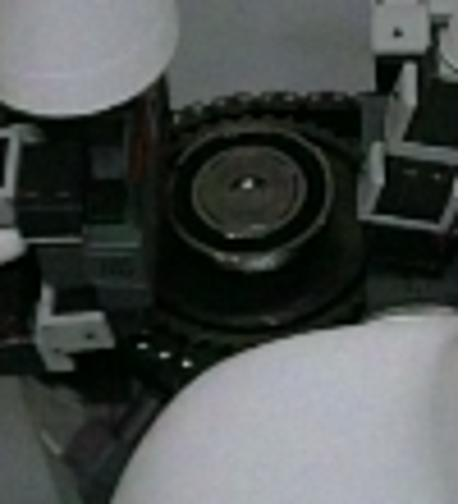

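Emit:
move(
  target=[0,0,0,0,0,0,-0.44,0,-0.53,-0.54,-0.47,0,-0.53,-0.54,-0.38,0,-0.72,-0.21,-0.57,0.678,0.226,0.168,0.6,0,0,0.0075,0,0,0,0,0.754,0,0.576,0.696,0.754,0,0.576,0.696,0.754,0,0.576,0.696,0.95,0.678,0.226,0.168,0.4,0],
  speed=0.02,
  cameras=[],
)

Emit:
move(
  target=[0,0,0,0,0,0,-0.44,0,-0.53,-0.54,-0.47,0,-0.53,-0.54,-0.38,0,-0.72,-0.21,-0.57,0.678,0.226,0.168,0.6,0,0,0.005,0,0,0,0,0.754,0,0.576,0.696,0.754,0,0.576,0.696,0.754,0,0.576,0.696,0.95,0.678,0.226,0.168,0.4,0],
  speed=0.02,
  cameras=["cam_head_left"],
)

Emit:
zoom_image(
  camera="cam_head_left",
  region=[220, 200, 320, 310],
)

Scene clock: 3071.40 s.
left_arm: end_effector_position=(+0.4777, +0.2619, +0.2531) hand_goal=(-0.440, +0.000, -0.530, -0.540, -0.470, +0.000, -0.530, -0.540, -0.380, +0.000, -0.720, -0.210, -0.570, +0.678, +0.226, +0.168) hand_measured=(-0.4067, +0.0095, -0.5214, -0.5337, -0.4537, +0.0080, -0.5227, -0.5401, -0.3705, +0.0080, -0.7139, -0.2037, -0.5642, +0.6777, +0.2222, +0.1681) hand_current_ma=(+42, +10, +12, +10, +24, +15, +3, +4, +9, +0, +9, +9, +18, -3, -1, +0) hand_state=(blocked, goal, goal, goal, goal, goal, goal, goal, goal, goal, goal, goal, goal, goal, goal, goal) hand_current_limit=0.60 hand_speed=0.00 end_effector_quat_wxyz=(+0.000, +0.000, +1.000, +0.000) | right_arm: end_effector_position=(+0.5094, +0.1316, +0.3492) hand_goal=(+0.754, +0.000, +0.576, +0.696, +0.754, +0.000, +0.576, +0.696, +0.754, +0.000, +0.576, +0.696, +0.950, +0.678, +0.226, +0.168) hand_measured=(+0.7511, -0.0125, +0.5744, +0.6907, +0.7571, -0.0110, +0.5705, +0.6894, +0.7547, -0.0081, +0.5757, +0.6945, +0.9541, +0.6735, +0.2272, +0.1700) hand_current_ma=(+8, -11, +1, +0, +1, -5, -2, -7, +0, +3, +22, -8, -3, +10, +3, -11) hand_state=(goal, goal, goal, goal, goal, goal, goal, goal, goal, goal, goal, goal, goal, goal, goal, goal) hand_current_limit=0.40 hand_speed=0.00 end_effector_quat_wxyz=(+0.707, +0.000, +0.707, +0.000)
Joint positions: left_arm=[-0.304 -0.337 -0.956 -0.001 -0.62 -0.289] | right_arm=[0.964 -0.688 -1.071 -5.276 1.358 5.962]
Joint torques (N m): left_arm=[0 30.46 -18.41 0.61 -0.1 0] | right_arm=[0 40.13 -17.29 -0.36 1.63 -1.48]
Hand target: left_arm +0.4777, +0.2619, +0.2531; +0.000, +0.000, +1.000, +0.000 | right_arm +0.5094, +0.1317, +0.3492; +0.707, +0.000, +0.707, +0.000
Off the commanded pose: left_arm 0.000 m, 0 deg | right_arm 0.000 m, 0 deg.
move: done

Scene clock: 3071.90 s.
left_arm: end_effector_position=(+0.4777, +0.2619, +0.2531) hand_goal=(-0.440, +0.000, -0.530, -0.540, -0.470, +0.000, -0.530, -0.540, -0.380, +0.000, -0.720, -0.210, -0.570, +0.678, +0.226, +0.168) hand_measured=(-0.4067, +0.0080, -0.5201, -0.5337, -0.4537, +0.0080, -0.5227, -0.5413, -0.3717, +0.0080, -0.7126, -0.2037, -0.5642, +0.6777, +0.2212, +0.1672) hand_current_ma=(+37, +17, +20, +9, +23, +14, +6, +6, +8, +5, +9, +7, +15, +3, +1, +4) hand_state=(blocked, goal, goal, goal, goal, goal, goal, goal, goal, goal, goal, goal, goal, goal, goal, goal) hand_current_limit=0.60 hand_speed=0.00 end_effector_quat_wxyz=(+0.000, +0.000, +1.000, +0.000) | right_arm: end_effector_position=(+0.5094, +0.1347, +0.3492) hand_goal=(+0.754, +0.000, +0.576, +0.696, +0.754, +0.000, +0.576, +0.696, +0.754, +0.000, +0.576, +0.696, +0.950, +0.678, +0.226, +0.168) hand_measured=(+0.7511, -0.0125, +0.5744, +0.6907, +0.7559, -0.0110, +0.5705, +0.6894, +0.7547, -0.0096, +0.5757, +0.6945, +0.9541, +0.6735, +0.2262, +0.1700) hand_current_ma=(+11, +2, -1, -2, -13, -22, +13, +6, -9, -4, -8, -1, -8, -12, +3, +12) hand_state=(goal, goal, goal, goal, goal, goal, goal, goal, goal, goal, goal, goal, goal, goal, goal, goal) hand_current_limit=0.40 hand_speed=0.00 end_effector_quat_wxyz=(+0.707, +0.000, +0.707, +0.000)
Joint positions: left_arm=[-0.304 -0.337 -0.956 -0.001 -0.62 -0.289] | right_arm=[0.967 -0.693 -1.079 -5.273 1.357 5.959]
Joint torques (N m): left_arm=[0 30.46 -18.41 0.61 -0.1 0] | right_arm=[0 29.35 -17.33 -0.37 1.62 -1.61]
Hand target: left_arm +0.4777, +0.2619, +0.2531; +0.000, +0.000, +1.000, +0.000 | right_arm +0.5094, +0.1347, +0.3492; +0.707, +0.000, +0.707, +0.000
Off the commanded pose: left_arm 0.000 m, 0 deg | right_arm 0.000 m, 0 deg.
move: done

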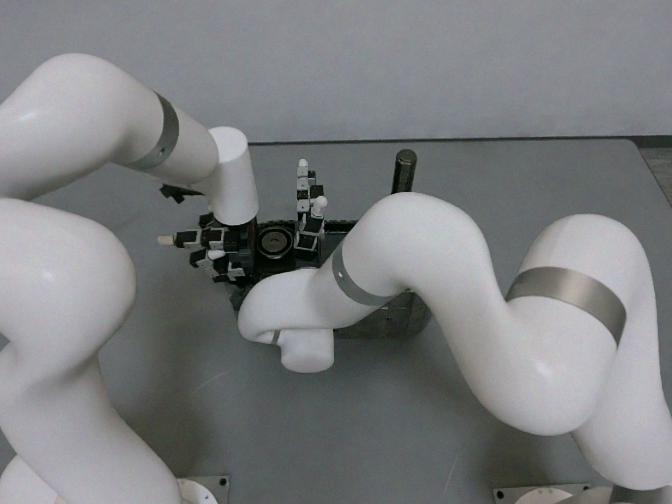

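Scaled by 4.582.

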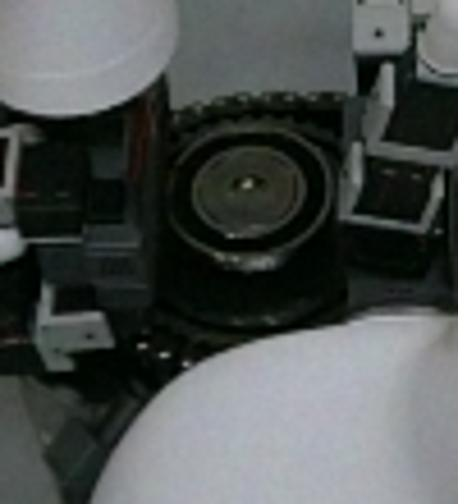

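Emit:
move(
  target=[0,0,0,0,0,0,-0.44,0,-0.53,-0.54,-0.47,0,-0.53,-0.54,-0.38,0,-0.72,-0.21,-0.57,0.678,0.226,0.168,0.6,0,0,0.005,0,0,0,0,0.754,0,0.576,0.696,0.754,0,0.576,0.696,0.754,0,0.576,0.696,0.95,0.678,0.226,0.168,0.4,0],
  speed=0.02,
  cameras=[],
)

Emit:
move(
  target=[0,0,0,0,0,0,-0.44,0,-0.53,-0.54,-0.47,0,-0.53,-0.54,-0.38,0,-0.72,-0.21,-0.57,0.678,0.226,0.168,0.6,0,0,0.005,0,0,0,0,0.754,0,0.576,0.696,0.754,0,0.576,0.696,0.754,0,0.576,0.696,0.95,0.678,0.226,0.168,0.4,0],
  speed=0.02,
  cameras=["cam_head_left"],
)

Emit:
zoom_image(
  camera="cam_head_left",
  region=[220, 200, 320, 310],
)

Scene clock: 3081.30 s.
left_arm: end_effector_position=(+0.4777, +0.2619, +0.2531) hand_goal=(-0.440, +0.000, -0.530, -0.540, -0.470, +0.000, -0.530, -0.540, -0.380, +0.000, -0.720, -0.210, -0.570, +0.678, +0.226, +0.168) hand_measured=(-0.4067, +0.0095, -0.5201, -0.5337, -0.4549, +0.0080, -0.5227, -0.5413, -0.3705, +0.0080, -0.7126, -0.2037, -0.5642, +0.6777, +0.2212, +0.1681) hand_current_ma=(+46, +16, +18, +11, +27, +8, +7, +4, +9, +3, +9, +10, +15, -2, -2, -1) hand_state=(blocked, goal, goal, goal, goal, goal, goal, goal, goal, goal, goal, goal, goal, goal, goal, goal) hand_current_limit=0.60 hand_speed=0.00 end_effector_quat_wxyz=(+0.000, +0.000, +1.000, +0.000) | right_arm: end_effector_position=(+0.5094, +0.1377, +0.3492) hand_goal=(+0.754, +0.000, +0.576, +0.696, +0.754, +0.000, +0.576, +0.696, +0.754, +0.000, +0.576, +0.696, +0.950, +0.678, +0.226, +0.168) hand_measured=(+0.7511, -0.0125, +0.5744, +0.6894, +0.7559, -0.0110, +0.5705, +0.6894, +0.7559, -0.0096, +0.5757, +0.6945, +0.9541, +0.6735, +0.2282, +0.1691) hand_current_ma=(-2, -12, -9, -5, +9, -3, +1, +5, -9, -1, +3, -3, +8, +14, +2, +8) hand_state=(goal, goal, goal, goal, goal, goal, goal, goal, goal, goal, goal, goal, goal, goal, goal, goal) hand_current_limit=0.40 hand_speed=0.00 end_effector_quat_wxyz=(+0.707, +0.000, +0.707, +0.000)
Joint positions: left_arm=[-0.304 -0.337 -0.956 -0.001 -0.62 -0.289] | right_arm=[0.97 -0.697 -1.087 -5.269 1.356 5.955]
Joint torques (N m): left_arm=[0 30.46 -18.41 0.61 -0.1 0] | right_arm=[0 29.89 -17.38 -0.38 1.62 -1.46]
Hand target: left_arm +0.4777, +0.2619, +0.2531; +0.000, +0.000, +1.000, +0.000 | right_arm +0.5094, +0.1377, +0.3492; +0.707, +0.000, +0.707, +0.000
Off the commanded pose: left_arm 0.000 m, 0 deg | right_arm 0.000 m, 0 deg.
move: done

Scene clock: 3081.80 s.
left_arm: end_effector_position=(+0.4777, +0.2619, +0.2531) hand_goal=(-0.440, +0.000, -0.530, -0.540, -0.470, +0.000, -0.530, -0.540, -0.380, +0.000, -0.720, -0.210, -0.570, +0.678, +0.226, +0.168) hand_measured=(-0.4067, +0.0080, -0.5201, -0.5337, -0.4537, +0.0080, -0.5227, -0.5413, -0.3705, +0.0080, -0.7126, -0.2037, -0.5630, +0.6777, +0.2212, +0.1672) hand_current_ma=(+47, +13, +11, +11, +30, +14, +7, +7, +8, +8, +6, +10, +11, -2, -9, +7) hand_state=(blocked, goal, goal, goal, goal, goal, goal, goal, goal, goal, goal, goal, goal, goal, goal, goal) hand_current_limit=0.60 hand_speed=0.00 end_effector_quat_wxyz=(+0.000, +0.000, +1.000, +0.000) | right_arm: end_effector_position=(+0.5094, +0.1407, +0.3493) hand_goal=(+0.754, +0.000, +0.576, +0.696, +0.754, +0.000, +0.576, +0.696, +0.754, +0.000, +0.576, +0.696, +0.950, +0.678, +0.226, +0.168) hand_measured=(+0.7511, -0.0125, +0.5744, +0.6894, +0.7571, -0.0110, +0.5705, +0.6894, +0.7559, -0.0096, +0.5744, +0.6945, +0.9541, +0.6725, +0.2282, +0.1691) hand_current_ma=(+1, +12, -5, -2, -16, -2, +13, -11, -7, -2, +12, +9, -3, -2, +12, -5) hand_state=(goal, goal, goal, goal, goal, goal, goal, goal, goal, goal, goal, goal, goal, goal, goal, goal) hand_current_limit=0.40 hand_speed=0.00 end_effector_quat_wxyz=(+0.707, +0.000, +0.707, +0.000)
Joint positions: left_arm=[-0.304 -0.337 -0.956 -0.001 -0.62 -0.289] | right_arm=[0.973 -0.701 -1.095 -5.265 1.355 5.951]
Joint torques (N m): left_arm=[0 30.46 -18.41 0.61 -0.1 0] | right_arm=[0 28.9 -17.42 -0.38 1.62 0.04]
Hand target: left_arm +0.4777, +0.2619, +0.2531; +0.000, +0.000, +1.000, +0.000 | right_arm +0.5094, +0.1407, +0.3493; +0.707, +0.000, +0.707, +0.000
Off the commanded pose: left_arm 0.000 m, 0 deg | right_arm 0.000 m, 0 deg.
move: done

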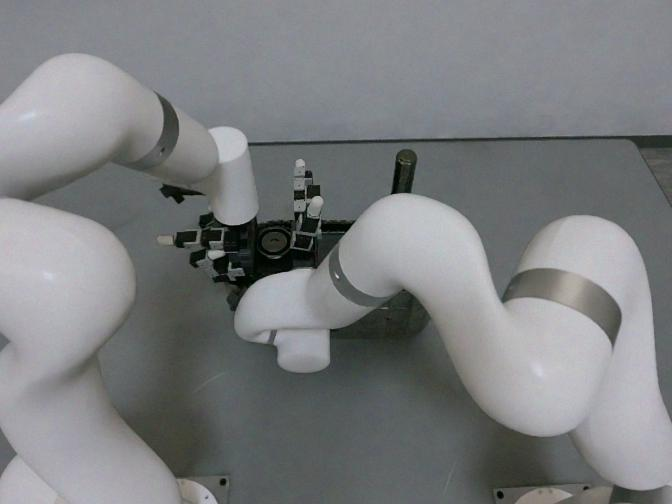

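Scaled by 4.582.

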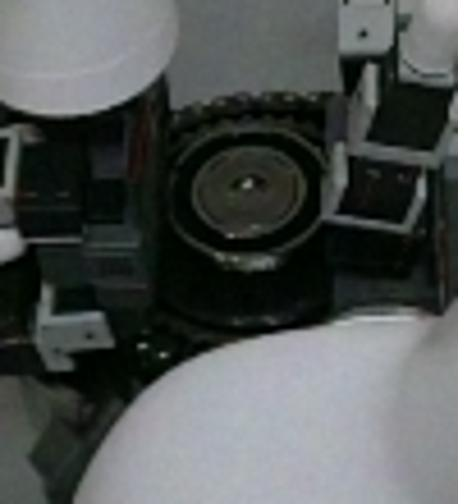

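Emit:
move(
  target=[0,0,0,0,0,0,-0.44,0,-0.53,-0.54,-0.47,0,-0.53,-0.54,-0.38,0,-0.72,-0.21,-0.57,0.678,0.226,0.168,0.6,0,0,0.0033,0,0,0,0,0.754,0,0.576,0.696,0.754,0,0.576,0.696,0.754,0,0.576,0.696,0.95,0.678,0.226,0.168,0.4,0],
  speed=0.02,
  cameras=[],
)

Emit:
move(
  target=[0,0,0,0,0,0,-0.44,0,-0.53,-0.54,-0.47,0,-0.53,-0.54,-0.38,0,-0.72,-0.21,-0.57,0.678,0.226,0.168,0.6,0,0,0.0033,0,0,0,0,0.754,0,0.576,0.696,0.754,0,0.576,0.696,0.754,0,0.576,0.696,0.95,0.678,0.226,0.168,0.4,0],
  speed=0.02,
  cameras=[],
)

Scene clock: 3091.73 s.
left_arm: end_effector_position=(+0.4777, +0.2619, +0.2531) hand_goal=(-0.440, +0.000, -0.530, -0.540, -0.470, +0.000, -0.530, -0.540, -0.380, +0.000, -0.720, -0.210, -0.570, +0.678, +0.226, +0.168) hand_measured=(-0.4067, +0.0080, -0.5214, -0.5337, -0.4537, +0.0080, -0.5227, -0.5413, -0.3705, +0.0080, -0.7126, -0.2050, -0.5630, +0.6777, +0.2212, +0.1672) hand_current_ma=(+43, +16, +13, +11, +27, +12, +5, +8, +12, +6, +8, +15, +9, -5, -6, +1) hand_state=(blocked, goal, goal, goal, goal, goal, goal, goal, goal, goal, goal, goal, goal, goal, goal, goal) hand_current_limit=0.60 hand_speed=0.00 end_effector_quat_wxyz=(+0.000, +0.000, +1.000, +0.000) | right_arm: end_effector_position=(+0.5094, +0.1427, +0.3493) hand_goal=(+0.754, +0.000, +0.576, +0.696, +0.754, +0.000, +0.576, +0.696, +0.754, +0.000, +0.576, +0.696, +0.950, +0.678, +0.226, +0.168) hand_measured=(+0.7523, -0.0125, +0.5744, +0.6894, +0.7559, -0.0125, +0.5705, +0.6907, +0.7547, -0.0110, +0.5757, +0.6932, +0.9541, +0.6735, +0.2272, +0.1700) hand_current_ma=(-3, -18, +3, -1, +8, -9, +15, -1, +11, +4, -4, +2, +9, -6, -6, +6) hand_state=(goal, goal, goal, goal, goal, goal, goal, goal, goal, goal, goal, goal, goal, goal, goal, goal) hand_current_limit=0.40 hand_speed=0.00 end_effector_quat_wxyz=(+0.707, +0.000, +0.707, +0.000)
Joint positions: left_arm=[-0.304 -0.337 -0.956 -0.001 -0.62 -0.289] | right_arm=[0.975 -0.704 -1.1 -5.263 1.355 5.949]
Joint torques (N m): left_arm=[0 30.46 -18.41 0.61 -0.1 0] | right_arm=[0 29.37 -17.45 -0.38 1.62 -1.51]
Hand target: left_arm +0.4777, +0.2619, +0.2531; +0.000, +0.000, +1.000, +0.000 | right_arm +0.5094, +0.1427, +0.3493; +0.707, +0.000, +0.707, +0.000
Off the commanded pose: left_arm 0.000 m, 0 deg | right_arm 0.000 m, 0 deg.
move: done

Scene clock: 3092.23 s.
left_arm: end_effector_position=(+0.4777, +0.2619, +0.2531) hand_goal=(-0.440, +0.000, -0.530, -0.540, -0.470, +0.000, -0.530, -0.540, -0.380, +0.000, -0.720, -0.210, -0.570, +0.678, +0.226, +0.168) hand_measured=(-0.4067, +0.0080, -0.5201, -0.5337, -0.4525, +0.0080, -0.5214, -0.5401, -0.3717, +0.0080, -0.7139, -0.2037, -0.5642, +0.6777, +0.2212, +0.1672) hand_current_ma=(+43, +14, +15, +6, +29, +11, +10, +2, +11, +6, +6, +7, +12, -2, -1, +3) hand_state=(blocked, goal, goal, goal, goal, goal, goal, goal, goal, goal, goal, goal, goal, goal, goal, goal) hand_current_limit=0.60 hand_speed=0.00 end_effector_quat_wxyz=(+0.000, +0.000, +1.000, +0.000) | right_arm: end_effector_position=(+0.5094, +0.1446, +0.3493) hand_goal=(+0.754, +0.000, +0.576, +0.696, +0.754, +0.000, +0.576, +0.696, +0.754, +0.000, +0.576, +0.696, +0.950, +0.678, +0.226, +0.168) hand_measured=(+0.7523, -0.0125, +0.5731, +0.6894, +0.7559, -0.0110, +0.5705, +0.6894, +0.7547, -0.0096, +0.5757, +0.6945, +0.9528, +0.6735, +0.2272, +0.1700) hand_current_ma=(+18, -6, -8, +7, +4, -4, +22, +4, -6, -1, -2, -19, +1, -10, -2, +14) hand_state=(goal, goal, goal, goal, goal, goal, goal, goal, goal, goal, goal, goal, goal, goal, goal, goal) hand_current_limit=0.40 hand_speed=0.00 end_effector_quat_wxyz=(+0.707, +0.000, +0.707, +0.000)
Joint positions: left_arm=[-0.304 -0.337 -0.956 -0.001 -0.62 -0.289] | right_arm=[0.977 -0.707 -1.105 -5.261 1.354 5.946]
Joint torques (N m): left_arm=[0 30.46 -18.41 0.61 -0.1 0] | right_arm=[0 29.73 -17.48 -0.39 1.62 -1.52]
Hand target: left_arm +0.4777, +0.2619, +0.2531; +0.000, +0.000, +1.000, +0.000 | right_arm +0.5094, +0.1446, +0.3493; +0.707, +0.000, +0.707, +0.000
Off the commanded pose: left_arm 0.000 m, 0 deg | right_arm 0.000 m, 0 deg.
move: done

Emit:
move(
  target=[0,0,0,0,0,0,-0.44,0,-0.53,-0.54,-0.47,0,-0.53,-0.54,-0.38,0,-0.72,-0.21,-0.57,0.678,0.226,0.168,0.6,0,0,0.0033,0,0,0,0,0.754,0,0.576,0.696,0.754,0,0.576,0.696,0.754,0,0.576,0.696,0.95,0.678,0.226,0.168,0.4,0],
  speed=0.02,
  cameras=[],
)

Emit:
move(
  target=[0,0,0,0,0,0,-0.44,0,-0.53,-0.54,-0.47,0,-0.53,-0.54,-0.38,0,-0.72,-0.21,-0.57,0.678,0.226,0.168,0.6,0,0,0.0033,0,0,0,0,0.754,0,0.576,0.696,0.754,0,0.576,0.696,0.754,0,0.576,0.696,0.95,0.678,0.226,0.168,0.4,0],
  speed=0.02,
  cameras=["cam_head_left"],
)

Emit:
zoom_image(
  camera="cam_head_left",
  region=[220, 200, 320, 310],
)

Scene clock: 3101.70 s.
left_arm: end_effector_position=(+0.4777, +0.2619, +0.2531) hand_goal=(-0.440, +0.000, -0.530, -0.540, -0.470, +0.000, -0.530, -0.540, -0.380, +0.000, -0.720, -0.210, -0.570, +0.678, +0.226, +0.168) hand_measured=(-0.4067, +0.0080, -0.5201, -0.5337, -0.4525, +0.0080, -0.5227, -0.5413, -0.3717, +0.0080, -0.7126, -0.2050, -0.5630, +0.6777, +0.2212, +0.1681) hand_current_ma=(+44, +15, +13, +12, +28, +12, +10, +1, +8, +2, +7, +9, +16, -4, -4, -1) hand_state=(blocked, goal, goal, goal, goal, goal, goal, goal, goal, goal, goal, goal, goal, goal, goal, goal) hand_current_limit=0.60 hand_speed=0.00 end_effector_quat_wxyz=(+0.000, +0.000, +1.000, +0.000) | right_arm: end_effector_position=(+0.5094, +0.1466, +0.3493) hand_goal=(+0.754, +0.000, +0.576, +0.696, +0.754, +0.000, +0.576, +0.696, +0.754, +0.000, +0.576, +0.696, +0.950, +0.678, +0.226, +0.168) hand_measured=(+0.7523, -0.0125, +0.5744, +0.6894, +0.7547, -0.0125, +0.5705, +0.6894, +0.7547, -0.0110, +0.5744, +0.6945, +0.9541, +0.6725, +0.2272, +0.1700) hand_current_ma=(-4, -11, +2, -2, -7, -5, +3, -9, +0, -2, +4, -13, +2, -9, -2, -3) hand_state=(goal, goal, goal, goal, goal, goal, goal, goal, goal, goal, goal, goal, goal, goal, goal, goal) hand_current_limit=0.40 hand_speed=0.00 end_effector_quat_wxyz=(+0.707, +0.000, +0.707, +0.000)
Joint positions: left_arm=[-0.304 -0.337 -0.956 -0.001 -0.62 -0.289] | right_arm=[0.979 -0.71 -1.111 -5.258 1.353 5.944]
Joint torques (N m): left_arm=[0 30.46 -18.41 0.61 -0.1 0] | right_arm=[0 40.95 -17.51 -0.39 1.61 -1.56]
Hand target: left_arm +0.4777, +0.2619, +0.2531; +0.000, +0.000, +1.000, +0.000 | right_arm +0.5094, +0.1466, +0.3493; +0.707, +0.000, +0.707, +0.000
Off the commanded pose: left_arm 0.000 m, 0 deg | right_arm 0.000 m, 0 deg.
move: done

Scene clock: 3102.20 s.
left_arm: end_effector_position=(+0.4777, +0.2619, +0.2531) hand_goal=(-0.440, +0.000, -0.530, -0.540, -0.470, +0.000, -0.530, -0.540, -0.380, +0.000, -0.720, -0.210, -0.570, +0.678, +0.226, +0.168) hand_measured=(-0.4067, +0.0080, -0.5214, -0.5350, -0.4537, +0.0065, -0.5227, -0.5413, -0.3705, +0.0080, -0.7139, -0.2037, -0.5630, +0.6767, +0.2212, +0.1672) hand_current_ma=(+41, +14, +15, +10, +24, +7, +5, +3, +8, +0, +5, +13, +12, -3, -4, +2) hand_state=(blocked, goal, goal, goal, goal, goal, goal, goal, goal, goal, goal, goal, goal, goal, goal, goal) hand_current_limit=0.60 hand_speed=0.00 end_effector_quat_wxyz=(+0.000, +0.000, +1.000, +0.000) | right_arm: end_effector_position=(+0.5094, +0.1486, +0.3493) hand_goal=(+0.754, +0.000, +0.576, +0.696, +0.754, +0.000, +0.576, +0.696, +0.754, +0.000, +0.576, +0.696, +0.950, +0.678, +0.226, +0.168) hand_measured=(+0.7523, -0.0110, +0.5744, +0.6894, +0.7559, -0.0125, +0.5718, +0.6907, +0.7559, -0.0096, +0.5757, +0.6945, +0.9541, +0.6725, +0.2272, +0.1700) hand_current_ma=(+5, +5, -5, -9, -11, -17, +8, -4, -1, -3, +1, -13, +10, -7, +14, +0) hand_state=(goal, goal, goal, goal, goal, goal, goal, goal, goal, goal, goal, goal, goal, goal, goal, goal) hand_current_limit=0.40 hand_speed=0.00 end_effector_quat_wxyz=(+0.707, +0.000, +0.707, +0.000)
Joint positions: left_arm=[-0.304 -0.337 -0.956 -0.001 -0.62 -0.289] | right_arm=[0.981 -0.713 -1.116 -5.256 1.353 5.941]
Joint torques (N m): left_arm=[0 30.46 -18.41 0.61 -0.1 0] | right_arm=[0 41.06 -17.54 -0.39 1.61 0.04]
Hand target: left_arm +0.4777, +0.2619, +0.2531; +0.000, +0.000, +1.000, +0.000 | right_arm +0.5094, +0.1486, +0.3493; +0.707, +0.000, +0.707, +0.000
Off the commanded pose: left_arm 0.000 m, 0 deg | right_arm 0.000 m, 0 deg.
move: done

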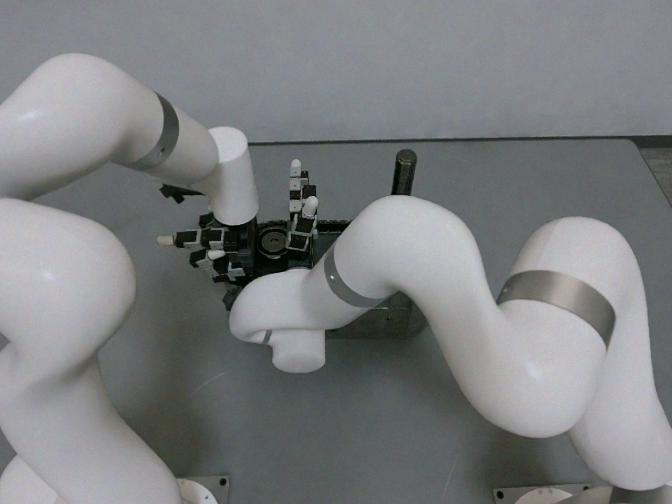

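Scaled by 4.582.

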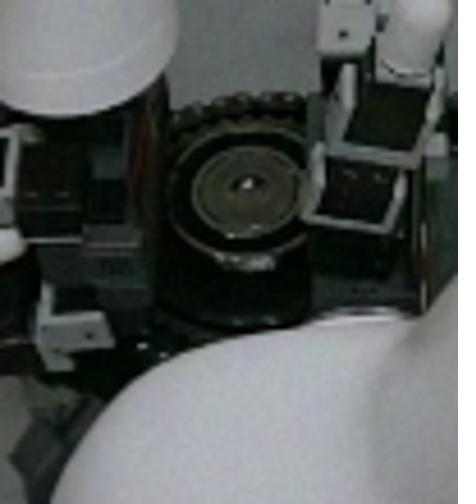

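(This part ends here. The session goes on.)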